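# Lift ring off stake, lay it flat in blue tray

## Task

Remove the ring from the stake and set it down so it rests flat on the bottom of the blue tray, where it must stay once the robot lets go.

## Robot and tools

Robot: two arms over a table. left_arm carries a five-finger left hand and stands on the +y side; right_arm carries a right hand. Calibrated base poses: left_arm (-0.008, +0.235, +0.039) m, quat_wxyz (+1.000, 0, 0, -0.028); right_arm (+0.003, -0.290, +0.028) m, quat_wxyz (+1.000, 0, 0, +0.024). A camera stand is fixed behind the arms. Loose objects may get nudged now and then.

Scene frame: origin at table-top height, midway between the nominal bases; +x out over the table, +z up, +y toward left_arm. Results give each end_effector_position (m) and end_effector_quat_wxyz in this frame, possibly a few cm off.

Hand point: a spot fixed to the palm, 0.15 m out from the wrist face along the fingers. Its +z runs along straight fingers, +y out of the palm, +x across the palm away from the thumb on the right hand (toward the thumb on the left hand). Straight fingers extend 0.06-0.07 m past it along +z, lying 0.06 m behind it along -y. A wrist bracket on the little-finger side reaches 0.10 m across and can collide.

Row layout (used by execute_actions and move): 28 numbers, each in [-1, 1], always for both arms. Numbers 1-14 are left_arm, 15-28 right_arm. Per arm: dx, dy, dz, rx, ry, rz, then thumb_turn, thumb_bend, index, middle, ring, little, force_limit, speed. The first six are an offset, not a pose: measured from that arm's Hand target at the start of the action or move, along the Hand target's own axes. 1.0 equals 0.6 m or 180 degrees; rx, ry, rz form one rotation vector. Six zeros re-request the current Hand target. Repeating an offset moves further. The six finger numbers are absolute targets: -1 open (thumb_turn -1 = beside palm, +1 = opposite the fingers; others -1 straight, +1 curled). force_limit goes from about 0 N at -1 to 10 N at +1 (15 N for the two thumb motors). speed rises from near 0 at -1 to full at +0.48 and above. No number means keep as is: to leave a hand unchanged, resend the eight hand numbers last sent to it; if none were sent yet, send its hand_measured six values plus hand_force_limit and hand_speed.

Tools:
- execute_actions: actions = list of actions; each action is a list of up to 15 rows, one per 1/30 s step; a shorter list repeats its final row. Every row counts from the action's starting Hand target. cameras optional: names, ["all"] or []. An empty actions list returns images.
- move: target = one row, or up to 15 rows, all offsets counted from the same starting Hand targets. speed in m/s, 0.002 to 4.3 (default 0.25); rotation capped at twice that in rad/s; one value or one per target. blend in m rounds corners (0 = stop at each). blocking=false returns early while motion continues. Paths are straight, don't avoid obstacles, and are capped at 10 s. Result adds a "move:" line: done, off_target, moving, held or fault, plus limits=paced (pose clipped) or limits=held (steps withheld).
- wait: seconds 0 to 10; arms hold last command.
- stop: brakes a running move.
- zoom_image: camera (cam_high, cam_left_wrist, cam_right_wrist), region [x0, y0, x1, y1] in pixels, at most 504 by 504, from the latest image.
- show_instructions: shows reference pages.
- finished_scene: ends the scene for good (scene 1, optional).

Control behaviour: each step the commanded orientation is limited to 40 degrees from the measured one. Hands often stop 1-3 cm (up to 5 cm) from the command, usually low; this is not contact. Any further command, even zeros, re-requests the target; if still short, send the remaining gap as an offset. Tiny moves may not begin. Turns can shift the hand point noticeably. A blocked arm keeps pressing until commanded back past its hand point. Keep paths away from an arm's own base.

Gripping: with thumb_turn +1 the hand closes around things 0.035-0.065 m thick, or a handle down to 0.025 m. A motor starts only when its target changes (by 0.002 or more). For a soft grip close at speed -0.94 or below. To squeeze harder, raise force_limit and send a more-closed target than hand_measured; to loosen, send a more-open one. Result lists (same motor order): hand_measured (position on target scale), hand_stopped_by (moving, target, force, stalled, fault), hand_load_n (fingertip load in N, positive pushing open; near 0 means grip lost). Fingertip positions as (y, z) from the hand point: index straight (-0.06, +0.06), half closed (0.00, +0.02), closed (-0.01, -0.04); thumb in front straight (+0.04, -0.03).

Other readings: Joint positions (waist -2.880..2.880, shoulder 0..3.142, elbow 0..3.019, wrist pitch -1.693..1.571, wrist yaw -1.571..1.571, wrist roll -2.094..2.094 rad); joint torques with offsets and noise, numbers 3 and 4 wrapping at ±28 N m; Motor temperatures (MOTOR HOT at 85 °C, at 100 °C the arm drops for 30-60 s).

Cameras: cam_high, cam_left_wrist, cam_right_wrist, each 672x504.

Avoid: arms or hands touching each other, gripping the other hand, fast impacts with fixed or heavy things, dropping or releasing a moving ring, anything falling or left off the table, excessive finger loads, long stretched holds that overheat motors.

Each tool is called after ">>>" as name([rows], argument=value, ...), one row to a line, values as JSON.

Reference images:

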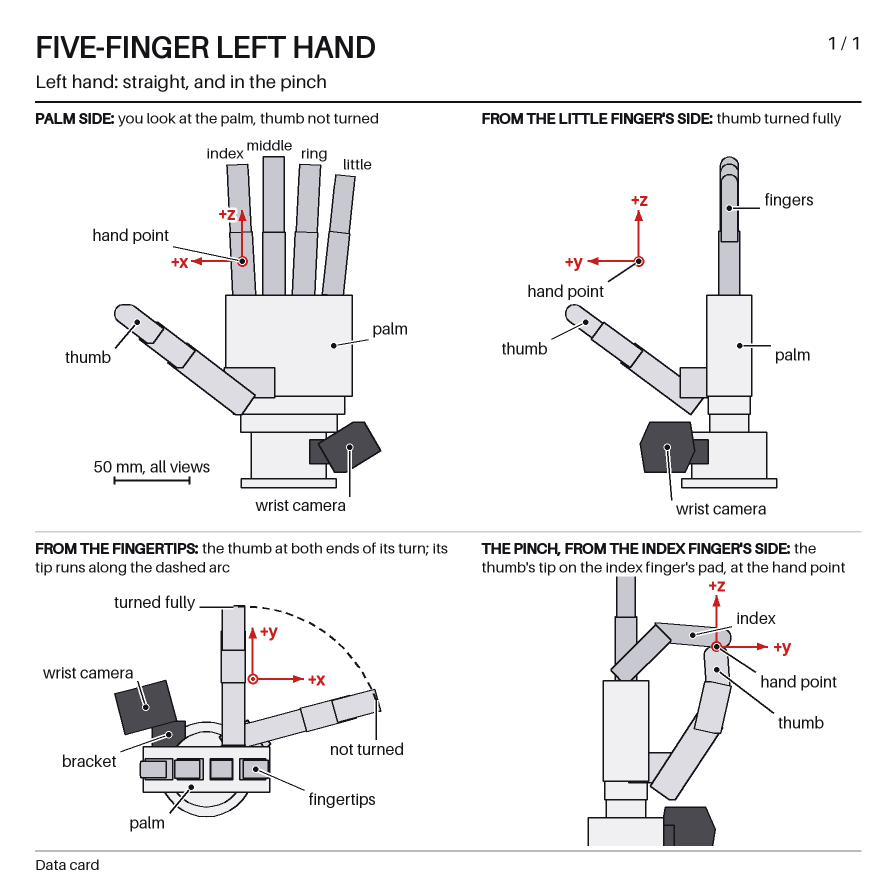

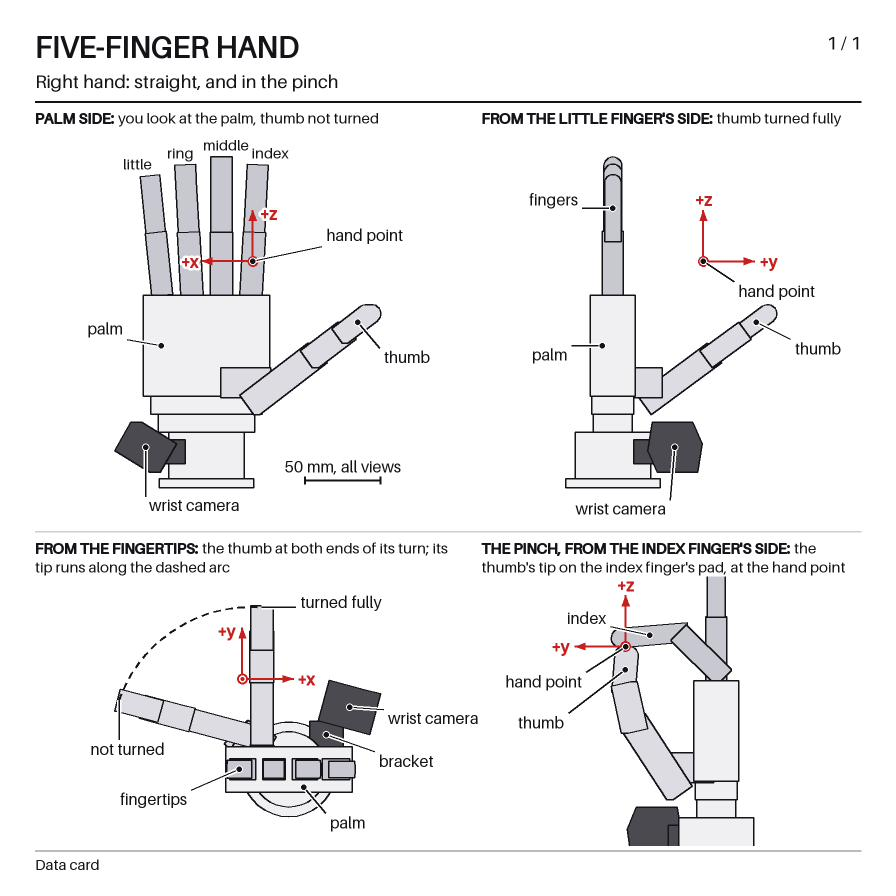

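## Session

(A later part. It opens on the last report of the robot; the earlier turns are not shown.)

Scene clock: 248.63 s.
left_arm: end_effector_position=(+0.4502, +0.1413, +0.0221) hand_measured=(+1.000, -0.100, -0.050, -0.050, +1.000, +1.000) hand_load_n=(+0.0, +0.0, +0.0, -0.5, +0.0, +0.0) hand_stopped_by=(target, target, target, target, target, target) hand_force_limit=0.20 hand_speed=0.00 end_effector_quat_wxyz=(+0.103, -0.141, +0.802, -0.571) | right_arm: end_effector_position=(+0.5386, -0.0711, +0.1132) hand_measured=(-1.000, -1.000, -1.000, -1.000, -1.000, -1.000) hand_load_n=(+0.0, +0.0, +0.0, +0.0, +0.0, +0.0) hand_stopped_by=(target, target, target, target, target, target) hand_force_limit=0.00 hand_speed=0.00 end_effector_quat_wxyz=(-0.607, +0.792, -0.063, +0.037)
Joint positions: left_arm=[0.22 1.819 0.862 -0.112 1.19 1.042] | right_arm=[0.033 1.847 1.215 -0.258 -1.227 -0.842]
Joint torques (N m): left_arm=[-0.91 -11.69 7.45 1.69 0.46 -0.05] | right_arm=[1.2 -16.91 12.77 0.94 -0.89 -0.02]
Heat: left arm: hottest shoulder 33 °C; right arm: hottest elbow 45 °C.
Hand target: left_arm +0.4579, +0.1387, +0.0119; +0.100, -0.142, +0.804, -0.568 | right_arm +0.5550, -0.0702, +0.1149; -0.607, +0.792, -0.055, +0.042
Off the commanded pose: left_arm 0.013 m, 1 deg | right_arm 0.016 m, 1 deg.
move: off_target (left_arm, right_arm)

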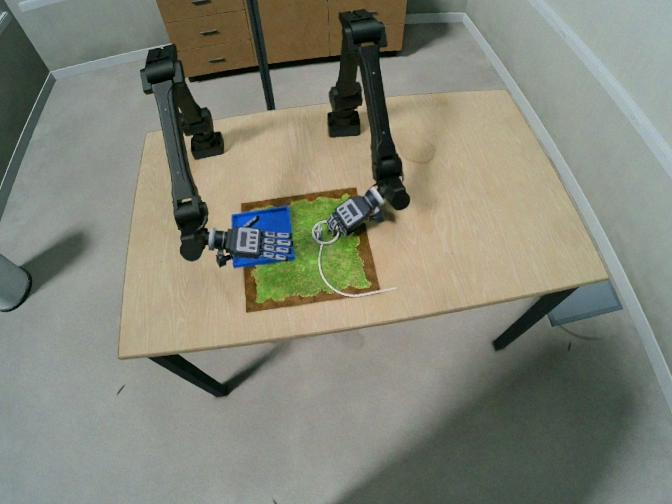

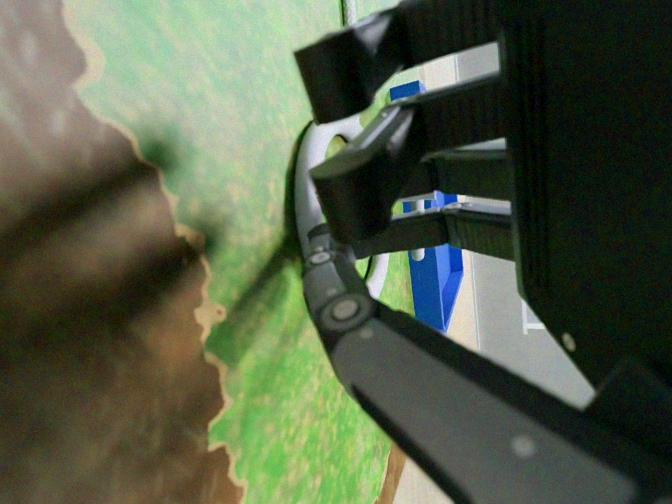

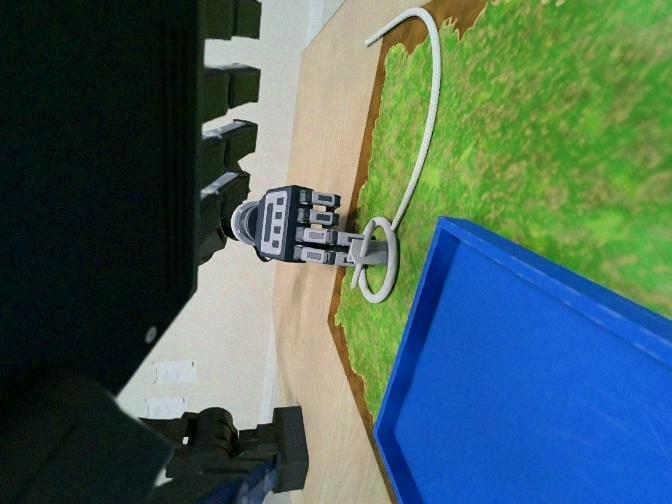

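>>> move(target=[0.005,0.0157,0.0056,0,0,0,1,-0.1,-0.05,-0.05,1,1,0.2,0,0,0,0,0,0,0,-1,-1,-1,-1,-1,-1,0,0], speed=0.06, cameras=["all"])

>>> zoom_image(camera="cam_high", region=[310, 215, 350, 245])

>>> zoom_image(camera="cam_left_wrist", region=[210, 90, 400, 310])

>>> zoom_image(camera="cam_right_wrist", region=[330, 200, 420, 310])

Scene clock: 250.33 s.
left_arm: end_effector_position=(+0.4537, +0.1410, +0.0208) hand_measured=(+1.000, -0.100, -0.050, -0.050, +1.000, +1.000) hand_load_n=(+0.0, +0.5, +0.0, -1.0, +0.0, +0.0) hand_stopped_by=(target, target, target, target, target, target) hand_force_limit=0.20 hand_speed=0.00 end_effector_quat_wxyz=(+0.109, -0.137, +0.800, -0.574) | right_arm: end_effector_position=(+0.5386, -0.0711, +0.1132) hand_measured=(-1.000, -1.000, -1.000, -1.000, -1.000, -1.000) hand_load_n=(+0.0, +0.5, +0.0, +0.0, +0.0, +0.0) hand_stopped_by=(target, target, target, target, target, target) hand_force_limit=0.00 hand_speed=0.00 end_effector_quat_wxyz=(-0.607, +0.792, -0.063, +0.037)
Joint positions: left_arm=[0.22 1.828 0.862 -0.081 1.196 1.033] | right_arm=[0.033 1.847 1.215 -0.258 -1.227 -0.842]
Joint torques (N m): left_arm=[-1.08 -11.05 6.46 1.84 0.11 0.03] | right_arm=[1.96 -16.62 12.44 0.87 -0.92 -0.03]
Motor temperatures (°C): left_arm=[28 33 30 28 30 25] | right_arm=[29 36 46 29 29 28]
Heat: left arm: hottest shoulder 33 °C; right arm: hottest elbow 46 °C.
Hand target: left_arm +0.4551, +0.1377, +0.0019; +0.100, -0.142, +0.805, -0.568 | right_arm +0.5550, -0.0702, +0.1149; -0.607, +0.792, -0.055, +0.042
Off the commanded pose: left_arm 0.019 m, 1 deg | right_arm 0.016 m, 1 deg.
move: off_target (left_arm, right_arm)

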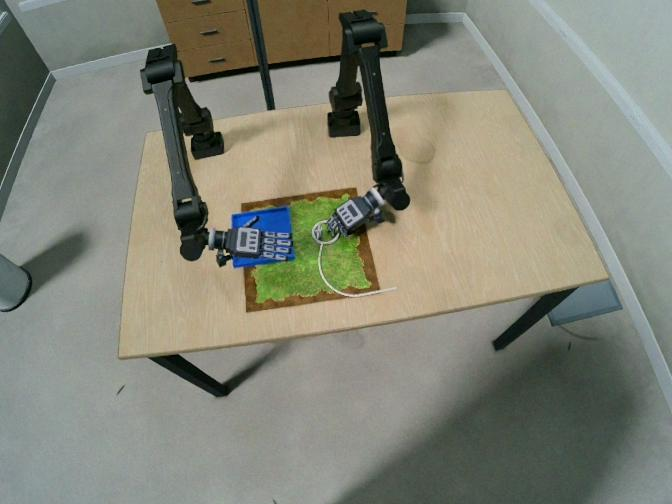

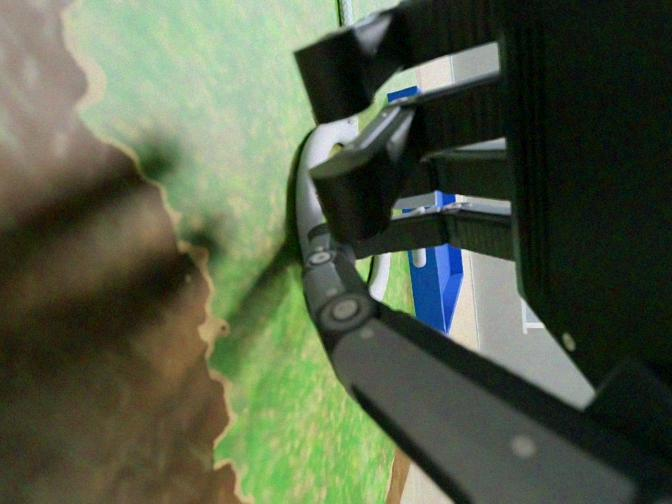

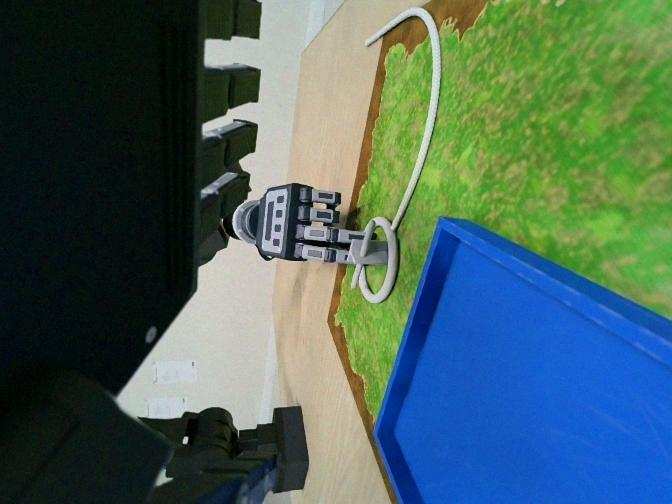

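Scaled by 12.600 from the camera's 672x504 image, which has a finer 960x720 frame.

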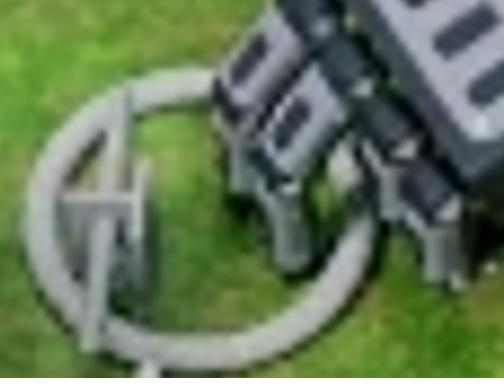

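Scaled by 2.291 from the camera's 672x504 image, which has a finer 960x720 frame.

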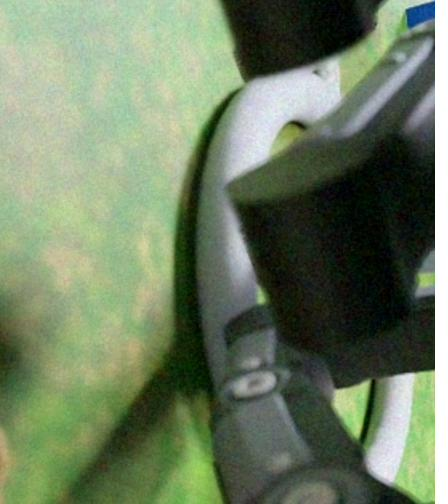

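Scaled by 4.582 from the camera's 672x504 image, which has a finer 960x720 frame.

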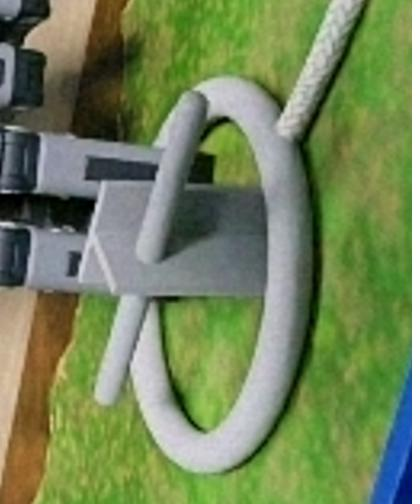

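>>> move(target=[0,0,0,0,0,0,1,-0.1,0.45,0.45,1,1,-0.2,-0.94,0,0,0,0,0,0,-1,-1,-1,-1,-1,-1,0,0], speed=0.06, cameras=["all"])

>>> zoom_image(camera="cam_high", region=[310, 215, 350, 245])

>>> zoom_image(camera="cam_left_wrist", region=[210, 90, 400, 310])

>>> zoom_image(camera="cam_right_wrist", region=[330, 200, 420, 310])

Scene clock: 253.00 s.
left_arm: end_effector_position=(+0.4529, +0.1316, +0.0205) hand_measured=(+1.000, -0.100, +0.248, +0.180, +1.000, +1.000) hand_load_n=(+0.0, +1.0, +5.0, +3.0, +0.0, +0.0) hand_stopped_by=(target, target, force, force, target, target) hand_force_limit=-0.20 hand_speed=-0.94 end_effector_quat_wxyz=(+0.106, -0.127, +0.800, -0.577) | right_arm: end_effector_position=(+0.5386, -0.0711, +0.1132) hand_measured=(-1.000, -1.000, -1.000, -1.000, -1.000, -1.000) hand_load_n=(+0.0, +0.0, +0.0, +0.0, +0.0, +0.0) hand_stopped_by=(target, target, target, target, target, target) hand_force_limit=0.00 hand_speed=0.00 end_effector_quat_wxyz=(-0.607, +0.792, -0.063, +0.037)
Joint positions: left_arm=[0.2 1.831 0.862 -0.07 1.2 1.032] | right_arm=[0.033 1.847 1.215 -0.258 -1.227 -0.842]
Joint torques (N m): left_arm=[0.38 -11.16 6.38 1.46 -0.08 0.02] | right_arm=[1.38 -16.21 12.6 0.91 -0.91 -0.08]
Heat: left arm: hottest shoulder 33 °C; right arm: hottest elbow 46 °C.
Hand target: left_arm +0.4550, +0.1375, +0.0020; +0.100, -0.142, +0.804, -0.568 | right_arm +0.5550, -0.0702, +0.1149; -0.607, +0.792, -0.055, +0.042
Off the commanded pose: left_arm 0.020 m, 2 deg | right_arm 0.016 m, 1 deg.
move: off_target (left_arm, right_arm)

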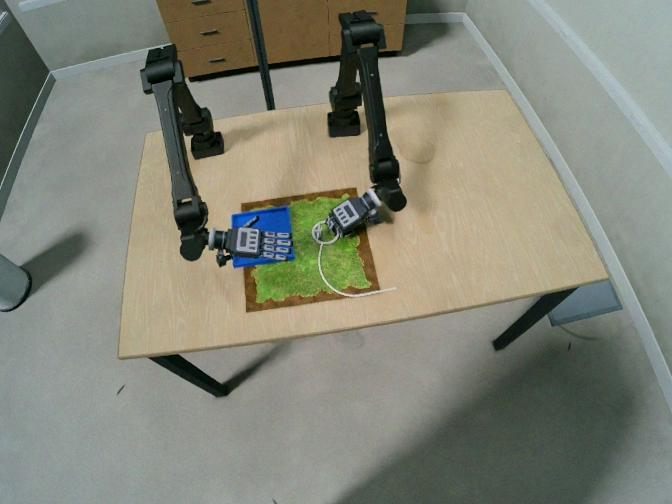

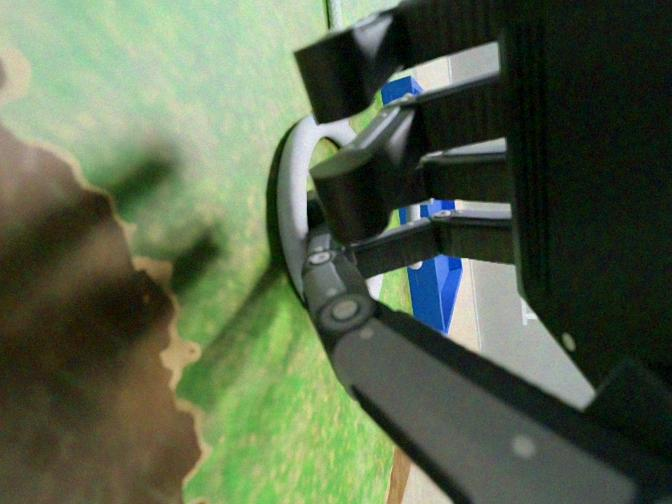

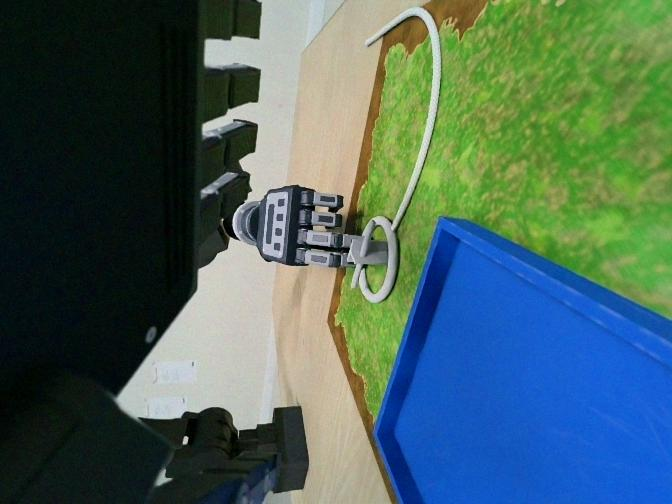

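Scaled by 12.600 from the camera's 672x504 image, which has a finer 960x720 frame.

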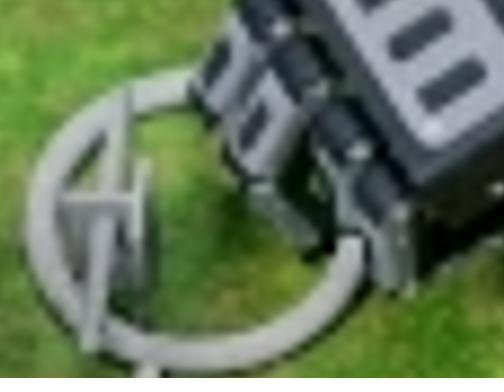

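Scaled by 2.291 from the camera's 672x504 image, which has a finer 960x720 frame.

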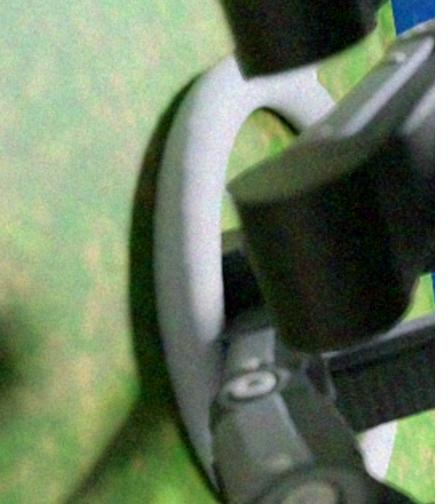

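Scaled by 4.582 from the camera's 672x504 image, which has a finer 960x720 frame.

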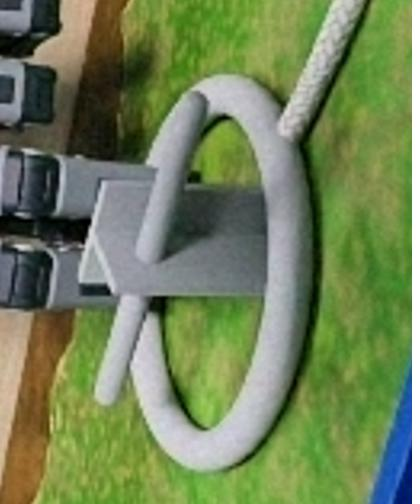

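>>> move([
  [0,0,0,0,0,0,1,-0.1,-0.05,-0.05,1,1,0.2,0,0,0,0,0,0,0,-1,-1,-1,-1,-1,-1,0,0],
  [0,-0.0409,-0.0146,0,0,0,1,-0.2,-0.05,-0.05,1,1,0.2,0,0,0,0,0,0,0,-1,-1,-1,-1,-1,-1,0,0],
  [0,-0.0352,-0.0304,0,0,0,1,-0.2,-0.05,-0.05,1,1,0.2,0,0,0,0,0,0,0,-1,-1,-1,-1,-1,-1,0,0],
  [0,0.0057,-0.0159,0,0,0,1,-0.2,-0.05,-0.05,1,1,0.2,0,0,0,0,0,0,0,-1,-1,-1,-1,-1,-1,0,0],
], speed=0.06, cameras=["all"])

>>> zoom_image(camera="cam_high", region=[310, 215, 350, 245])

>>> zoom_image(camera="cam_left_wrist", region=[210, 90, 400, 310])

>>> zoom_image(camera="cam_right_wrist", region=[330, 200, 420, 310])

Scene clock: 260.20 s.
left_arm: end_effector_position=(+0.4453, +0.1386, +0.0210) hand_measured=(+1.000, -0.200, -0.050, -0.050, +1.000, +1.000) hand_load_n=(+0.0, +0.0, +0.0, -0.5, +0.0, +0.0) hand_stopped_by=(target, target, target, target, target, target) hand_force_limit=0.20 hand_speed=0.00 end_effector_quat_wxyz=(+0.097, -0.135, +0.800, -0.577) | right_arm: end_effector_position=(+0.5386, -0.0711, +0.1132) hand_measured=(-1.000, -1.000, -1.000, -1.000, -1.000, -1.000) hand_load_n=(+0.0, +0.0, +0.0, +0.0, +0.0, +0.0) hand_stopped_by=(target, target, target, target, target, target) hand_force_limit=0.00 hand_speed=0.00 end_effector_quat_wxyz=(-0.607, +0.792, -0.063, +0.037)
Joint positions: left_arm=[0.219 1.825 0.862 -0.136 1.208 1.07] | right_arm=[0.033 1.847 1.215 -0.258 -1.227 -0.842]
Joint torques (N m): left_arm=[0.62 -10.87 6.68 1.83 0.05 0.15] | right_arm=[1.32 -16.62 12.52 0.99 -0.94 -0.05]
Heat: left arm: hottest shoulder 33 °C; right arm: hottest elbow 46 °C.
Hand target: left_arm +0.4516, +0.1471, +0.0019; +0.100, -0.142, +0.805, -0.568 | right_arm +0.5550, -0.0702, +0.1149; -0.607, +0.792, -0.055, +0.042
Off the commanded pose: left_arm 0.022 m, 1 deg | right_arm 0.016 m, 1 deg.
move: off_target (left_arm, right_arm)

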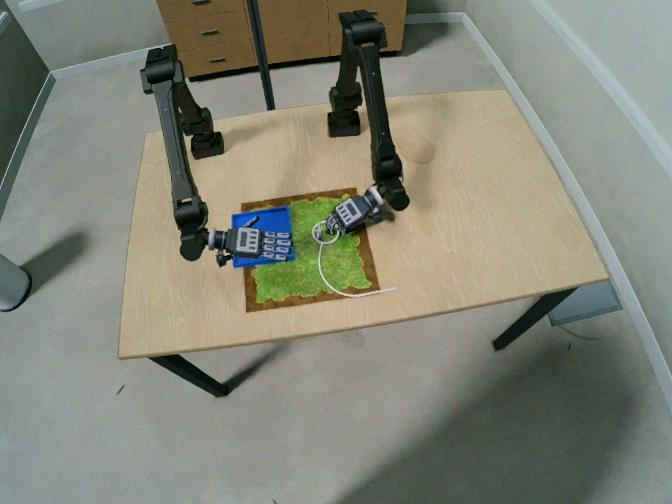

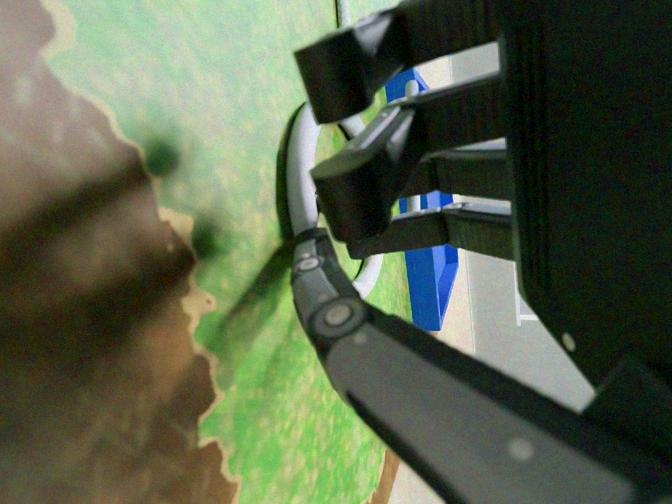

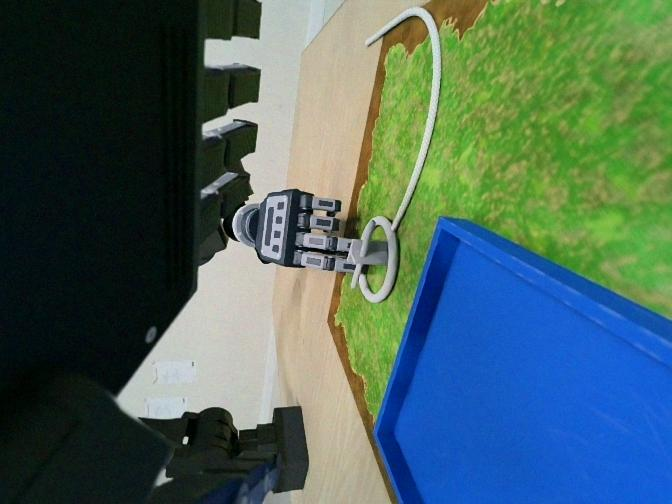

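Scaled by 12.600 from the camera's 672x504 image, which has a finer 960x720 frame.

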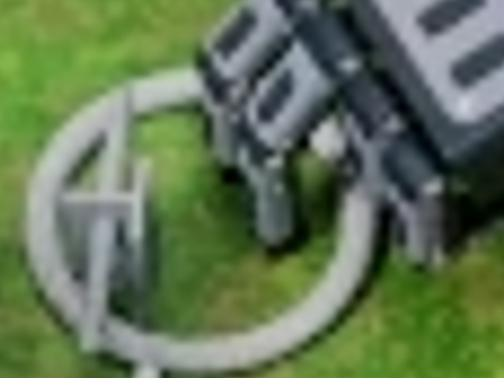

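Scaled by 2.291 from the camera's 672x504 image, which has a finer 960x720 frame.

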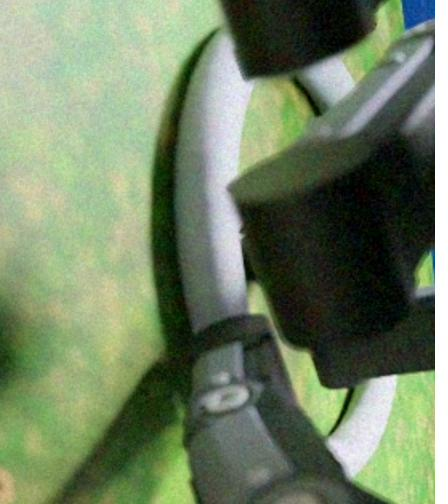

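Scaled by 4.582 from the camera's 672x504 image, which has a finer 960x720 frame.

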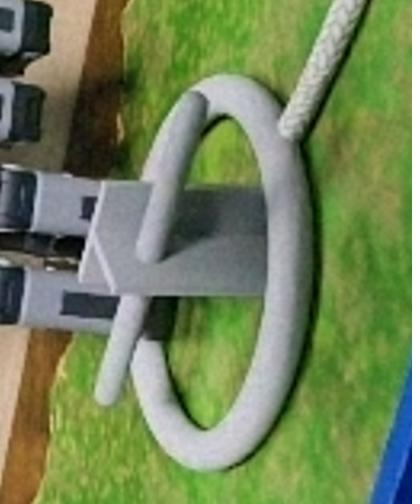

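>>> move(target=[0,0,0,0,0,0,1,-0.3,-0.05,-0.05,1,1,0.2,0,0,0,0,0,0,0,-1,-1,-1,-1,-1,-1,0,0], speed=0.06, cameras=["cam_left_wrist"])

>>> zoom_image(camera="cam_left_wrist", region=[210, 90, 400, 310])

Scene clock: 261.67 s.
left_arm: end_effector_position=(+0.4453, +0.1386, +0.0209) hand_measured=(+1.000, -0.300, -0.050, -0.050, +1.000, +1.000) hand_load_n=(+0.0, +0.0, +0.0, -0.5, +0.0, +0.0) hand_stopped_by=(target, target, target, target, target, target) hand_force_limit=0.20 hand_speed=0.00 end_effector_quat_wxyz=(+0.097, -0.135, +0.800, -0.577) | right_arm: end_effector_position=(+0.5386, -0.0711, +0.1132) hand_measured=(-1.000, -1.000, -1.000, -1.000, -1.000, -1.000) hand_load_n=(+0.0, +0.0, +0.0, +0.0, +0.0, +0.0) hand_stopped_by=(target, target, target, target, target, target) hand_force_limit=0.00 hand_speed=0.00 end_effector_quat_wxyz=(-0.607, +0.792, -0.063, +0.037)
Joint positions: left_arm=[0.219 1.825 0.862 -0.136 1.208 1.07] | right_arm=[0.033 1.847 1.215 -0.258 -1.227 -0.842]
Joint torques (N m): left_arm=[0.67 -10.64 6.69 1.83 0.07 0.16] | right_arm=[0.97 -17.14 12.6 0.88 -0.95 -0.03]
Heat: left arm: hottest shoulder 32 °C; right arm: hottest elbow 46 °C.
Hand target: left_arm +0.4516, +0.1471, +0.0018; +0.100, -0.142, +0.805, -0.568 | right_arm +0.5550, -0.0702, +0.1149; -0.607, +0.792, -0.055, +0.042
Off the commanded pose: left_arm 0.022 m, 1 deg | right_arm 0.016 m, 1 deg.
move: off_target (left_arm, right_arm)
Images, in order (width x height): cam_left_wrist 672x504.

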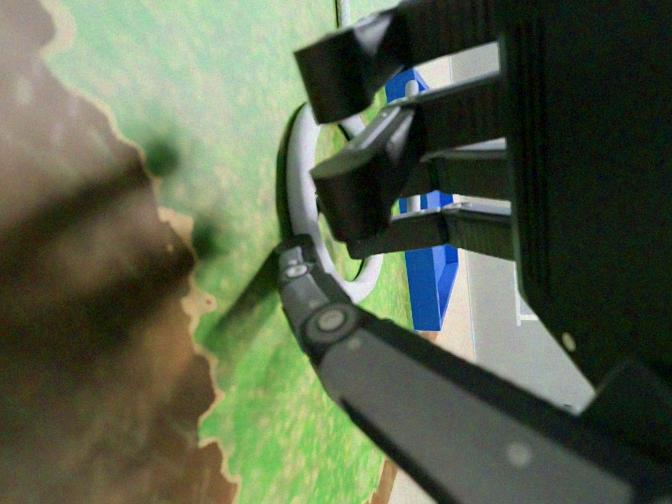

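Scaled by 2.291 from the camera's 672x504 image, which has a finer 960x720 frame.

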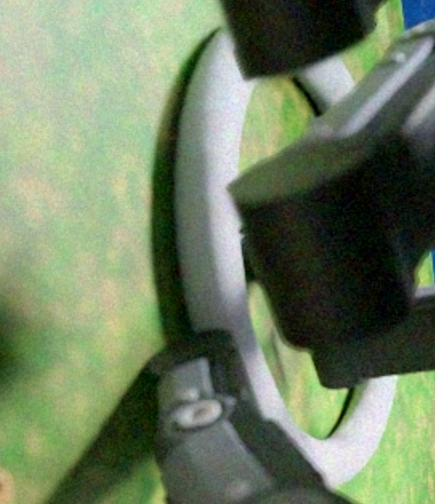

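>>> move(target=[0,0,0,0,0,0,1,-0.3,0.45,0.45,1,1,-0.3,-0.94,0,0,0,0,0,0,-1,-1,-1,-1,-1,-1,0,0], speed=0.06, cameras=["all"])

>>> zoom_image(camera="cam_left_wrist", region=[210, 90, 400, 310])

>>> zoom_image(camera="cam_high", region=[310, 215, 350, 245])

>>> zoom_image(camera="cam_right_wrist", region=[330, 200, 420, 310])

Scene clock: 263.73 s.
left_arm: end_effector_position=(+0.4471, +0.1386, +0.0211) hand_measured=(+1.000, -0.300, +0.186, +0.096, +1.000, +1.000) hand_load_n=(+0.0, +0.0, +3.5, +2.0, +0.0, +0.5) hand_stopped_by=(target, target, force, force, target, target) hand_force_limit=-0.30 hand_speed=-0.94 end_effector_quat_wxyz=(+0.100, -0.131, +0.799, -0.578) | right_arm: end_effector_position=(+0.5386, -0.0711, +0.1132) hand_measured=(-1.000, -1.000, -1.000, -1.000, -1.000, -1.000) hand_load_n=(+0.0, +0.0, +0.0, -0.5, +0.0, +0.0) hand_stopped_by=(target, target, target, target, target, target) hand_force_limit=0.00 hand_speed=0.00 end_effector_quat_wxyz=(-0.607, +0.792, -0.063, +0.037)
Joint positions: left_arm=[0.219 1.827 0.862 -0.124 1.212 1.07] | right_arm=[0.033 1.847 1.215 -0.258 -1.227 -0.842]
Joint torques (N m): left_arm=[0.79 -10.87 6.63 1.28 -0.07 0.16] | right_arm=[1.14 -16.21 12.64 1.05 -0.91 0]
Heat: left arm: hottest shoulder 32 °C; right arm: hottest elbow 46 °C.
Hand target: left_arm +0.4516, +0.1470, +0.0019; +0.100, -0.142, +0.804, -0.568 | right_arm +0.5550, -0.0702, +0.1149; -0.607, +0.792, -0.055, +0.042
Off the commanded pose: left_arm 0.022 m, 2 deg | right_arm 0.016 m, 1 deg.
move: off_target (left_arm, right_arm)

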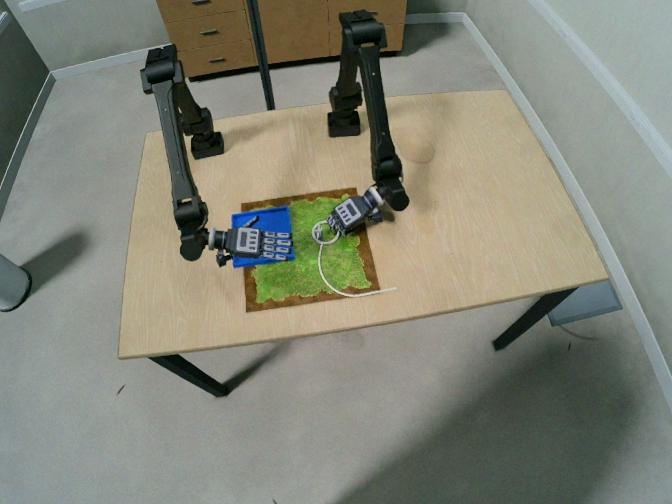

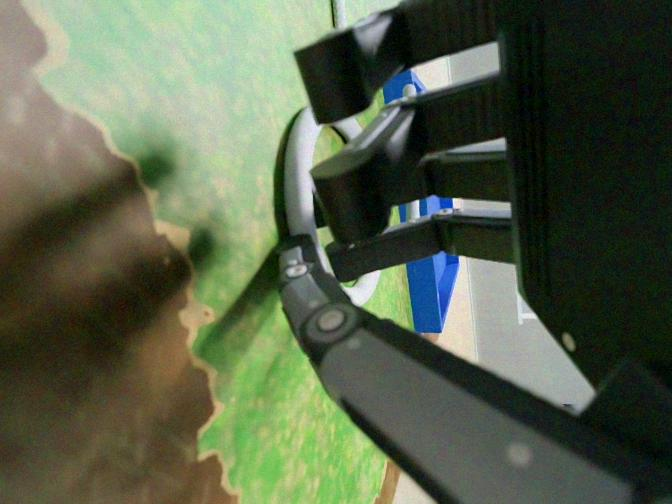

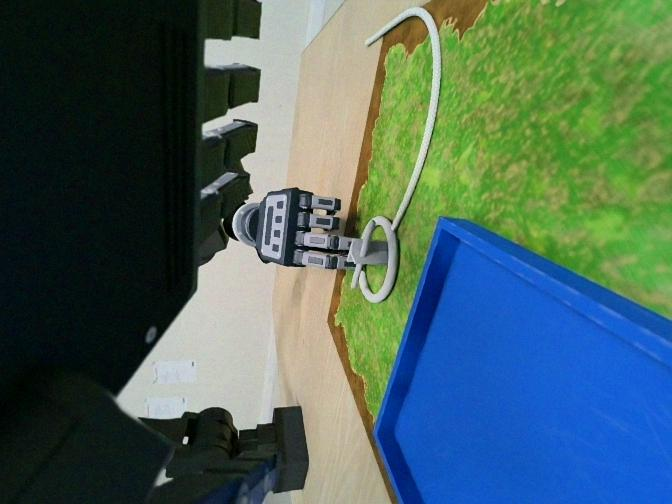

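Scaled by 2.291 from the camera's 672x504 image, which has a finer 960x720 frame.

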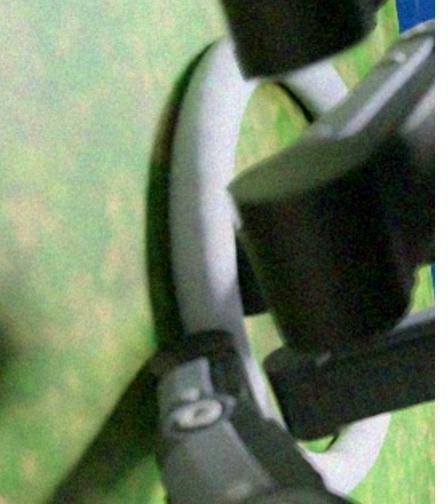

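Scaled by 12.600 from the camera's 672x504 image, which has a finer 960x720 frame.

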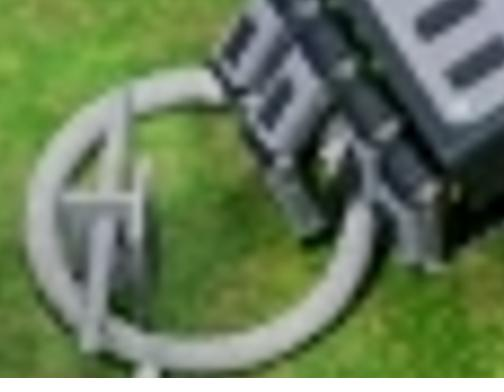

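Scaled by 4.582 from the camera's 672x504 image, which has a finer 960x720 frame.

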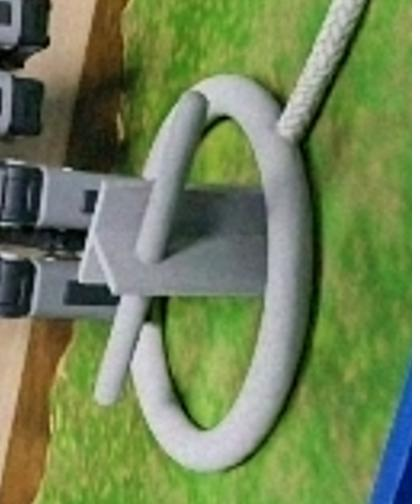

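>>> move([
  [0,0,0,0,0,0,1,-0.3,0.5,0.5,1,1,0.1,-0.94,0,0,0,0,0,0,-1,-1,-1,-1,-1,-1,0,0],
  [0,-0.055,-0.0196,0,0,0,1,-0.3,0.5,0.5,1,1,0.1,-0.94,0,0,0,0,0,0,-1,-1,-1,-1,-1,-1,0,0],
], speed=0.05, cameras=["all"])

>>> zoom_image(camera="cam_left_wrist", region=[210, 90, 400, 310])

>>> zoom_image(camera="cam_right_wrist", region=[330, 200, 420, 310])

Scene clock: 266.33 s.
left_arm: end_effector_position=(+0.4401, +0.1390, +0.0305) hand_measured=(+1.000, -0.300, +0.218, +0.128, +1.000, +1.000) hand_load_n=(-0.5, +0.5, +0.0, +0.0, +0.0, +0.0) hand_stopped_by=(target, target, force, force, target, target) hand_force_limit=0.10 hand_speed=-0.94 end_effector_quat_wxyz=(+0.085, -0.146, +0.804, -0.571) | right_arm: end_effector_position=(+0.5386, -0.0711, +0.1132) hand_measured=(-1.000, -1.000, -1.000, -1.000, -1.000, -1.000) hand_load_n=(+0.0, +0.0, +0.0, +0.0, +0.0, +0.0) hand_stopped_by=(target, target, target, target, target, target) hand_force_limit=0.00 hand_speed=0.00 end_effector_quat_wxyz=(-0.607, +0.792, -0.063, +0.037)
Joint positions: left_arm=[0.218 1.793 0.866 -0.204 1.193 1.071] | right_arm=[0.033 1.847 1.215 -0.258 -1.227 -0.842]
Joint torques (N m): left_arm=[0.62 -14.74 7.49 0.72 0.8 0.12] | right_arm=[1.49 -16.32 12.48 1.14 -0.95 -0.04]
Heat: left arm: hottest shoulder 32 °C; right arm: hottest elbow 46 °C.
Hand target: left_arm +0.4515, +0.1470, +0.0369; +0.100, -0.142, +0.804, -0.568 | right_arm +0.5550, -0.0702, +0.1149; -0.607, +0.792, -0.055, +0.042
Off the commanded pose: left_arm 0.015 m, 2 deg | right_arm 0.016 m, 1 deg.
move: off_target (left_arm, right_arm)

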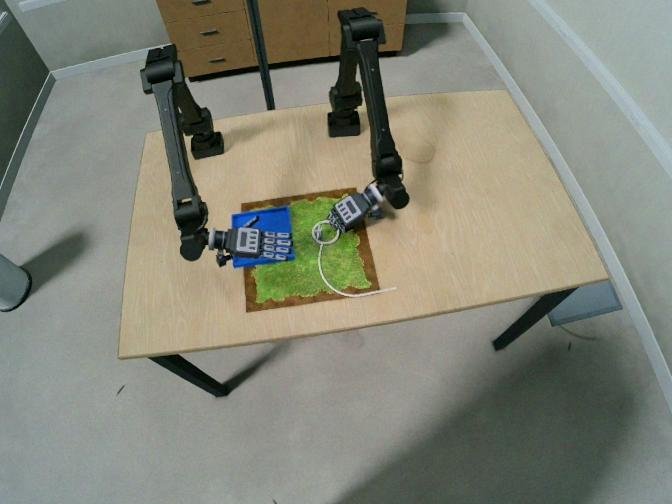

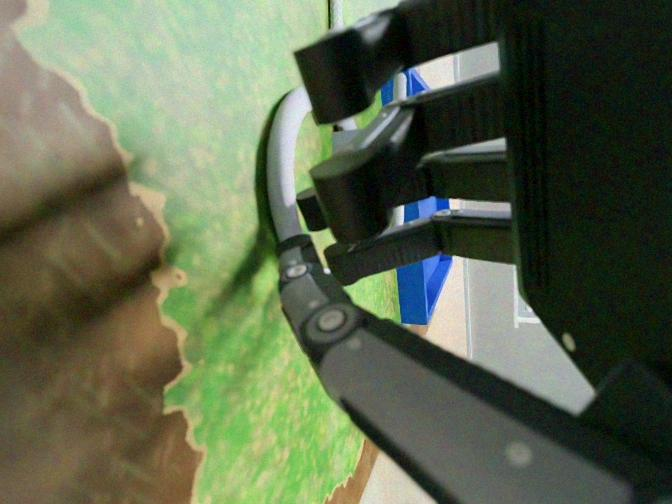

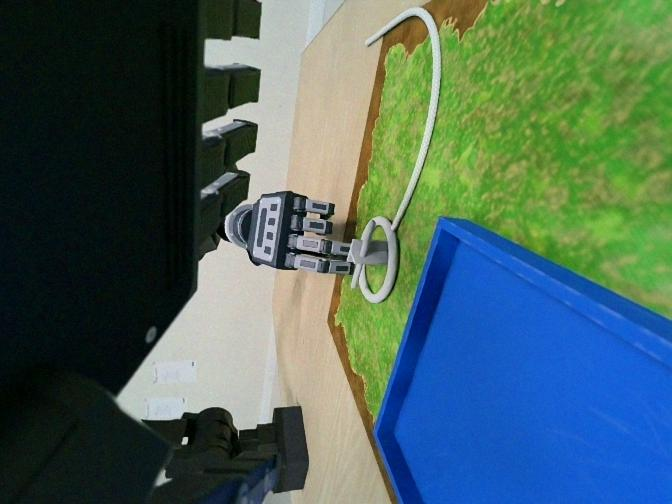

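Scaled by 2.291 from the camera's 672x504 image, which has a finer 960x720 frame.

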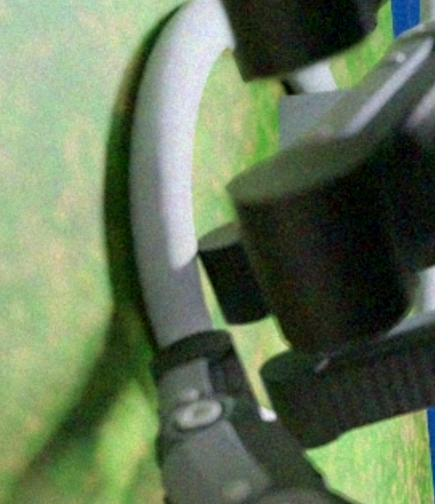

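Scaled by 4.582 from the camera's 672x504 image, which has a finer 960x720 frame.

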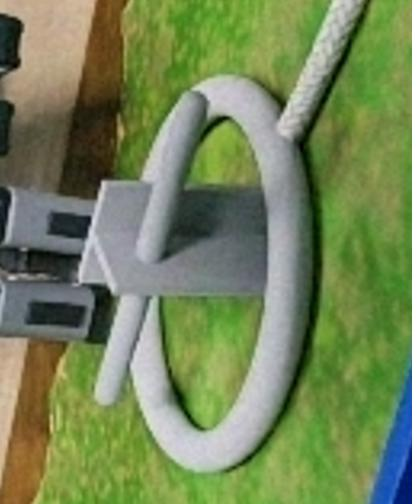

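>>> move([
  [0,0,0,0,0,0,1,-0.3,0,0,1,1,0.2,0,0,0,0,0,0,0,-1,-1,-1,-1,-1,-1,0,0],
  [-0.0127,0.0002,-0.0007,0,0,0,1,-0.3,0,0,1,1,0.2,0,0,0,0,0,0,0,-1,-1,-1,-1,-1,-1,0,0],
  [-0.0127,0.0613,0.0212,0,0,0,1,-0.3,0,0,1,1,0.2,0,0,0,0,0,0,0,-1,-1,-1,-1,-1,-1,0,0],
], speed=0.06, cameras=["all"])

>>> zoom_image(camera="cam_left_wrist", region=[210, 90, 400, 310])

>>> zoom_image(camera="cam_high", region=[310, 215, 350, 245])

>>> zoom_image(camera="cam_right_wrist", region=[330, 200, 420, 310])

Scene clock: 273.33 s.
left_arm: end_effector_position=(+0.4506, +0.1412, +0.0209) hand_measured=(+1.000, -0.300, +0.000, +0.000, +1.000, +1.000) hand_load_n=(+0.5, +0.0, +0.0, -1.5, +0.0, +0.0) hand_stopped_by=(target, target, target, target, target, target) hand_force_limit=0.20 hand_speed=0.00 end_effector_quat_wxyz=(+0.098, -0.132, +0.798, -0.580) | right_arm: end_effector_position=(+0.5386, -0.0711, +0.1132) hand_measured=(-1.000, -1.000, -1.000, -1.000, -1.000, -1.000) hand_load_n=(+0.0, +0.0, +0.0, +0.0, +0.0, +0.0) hand_stopped_by=(target, target, target, target, target, target) hand_force_limit=0.00 hand_speed=0.00 end_effector_quat_wxyz=(-0.607, +0.792, -0.063, +0.037)
Joint positions: left_arm=[0.224 1.837 0.88 -0.149 1.218 1.083] | right_arm=[0.033 1.847 1.215 -0.258 -1.227 -0.842]
Joint torques (N m): left_arm=[0.62 -10.34 7.13 1.77 -0.26 0.14] | right_arm=[1.55 -17.14 12.57 0.99 -0.93 -0.06]
Heat: left arm: hottest shoulder 32 °C; right arm: hottest elbow 46 °C.
Hand target: left_arm +0.4587, +0.1500, -0.0019; +0.100, -0.142, +0.805, -0.568 | right_arm +0.5550, -0.0702, +0.1149; -0.607, +0.792, -0.055, +0.042
Off the commanded pose: left_arm 0.026 m, 2 deg | right_arm 0.016 m, 1 deg.
move: off_target (left_arm, right_arm)

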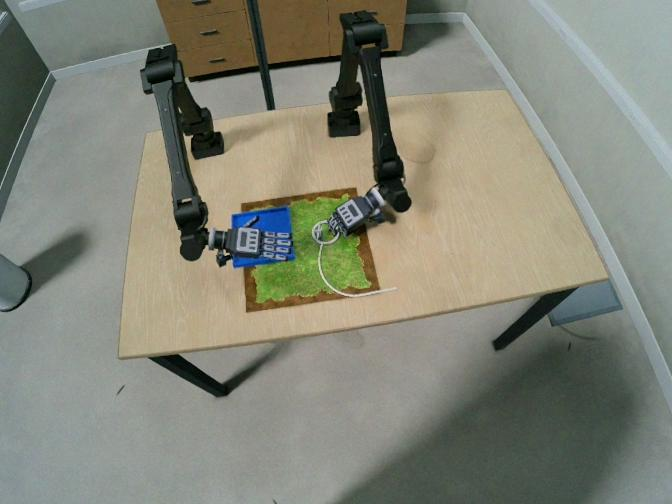

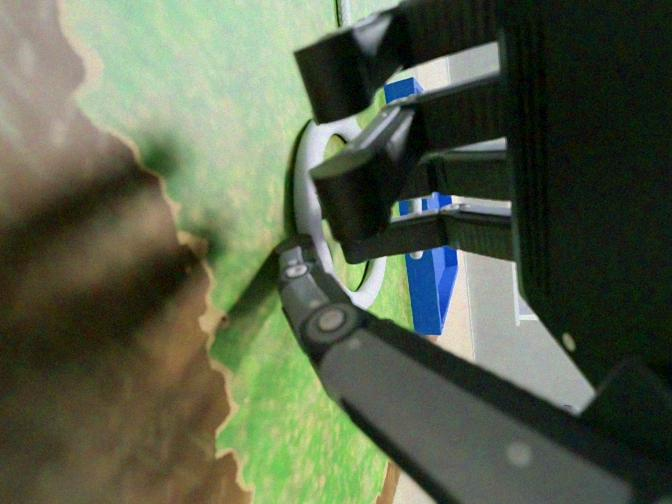

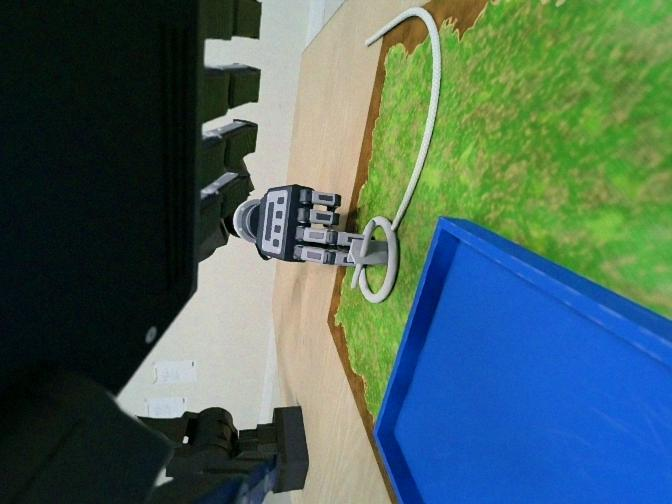

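Scaled by 2.291 from the camera's 672x504 image, which has a finer 960x720 frame.

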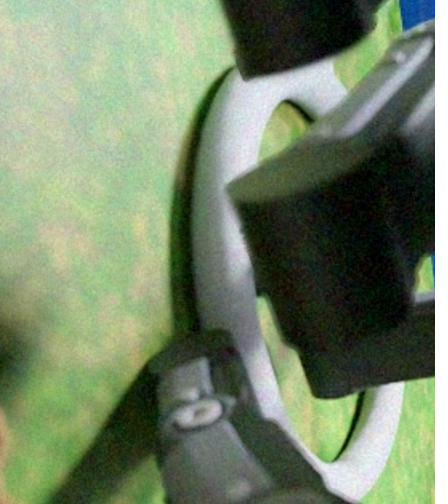

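Scaled by 12.600 from the camera's 672x504 image, which has a finer 960x720 frame.

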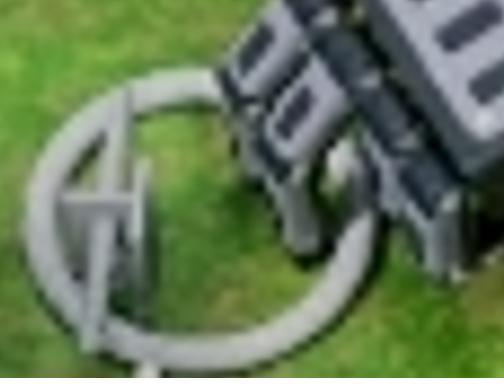

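Scaled by 4.582 from the camera's 672x504 image, which has a finer 960x720 frame.

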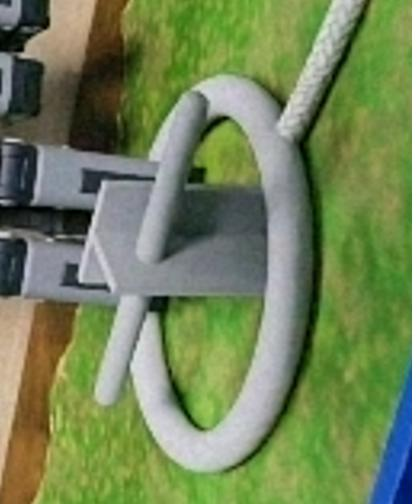

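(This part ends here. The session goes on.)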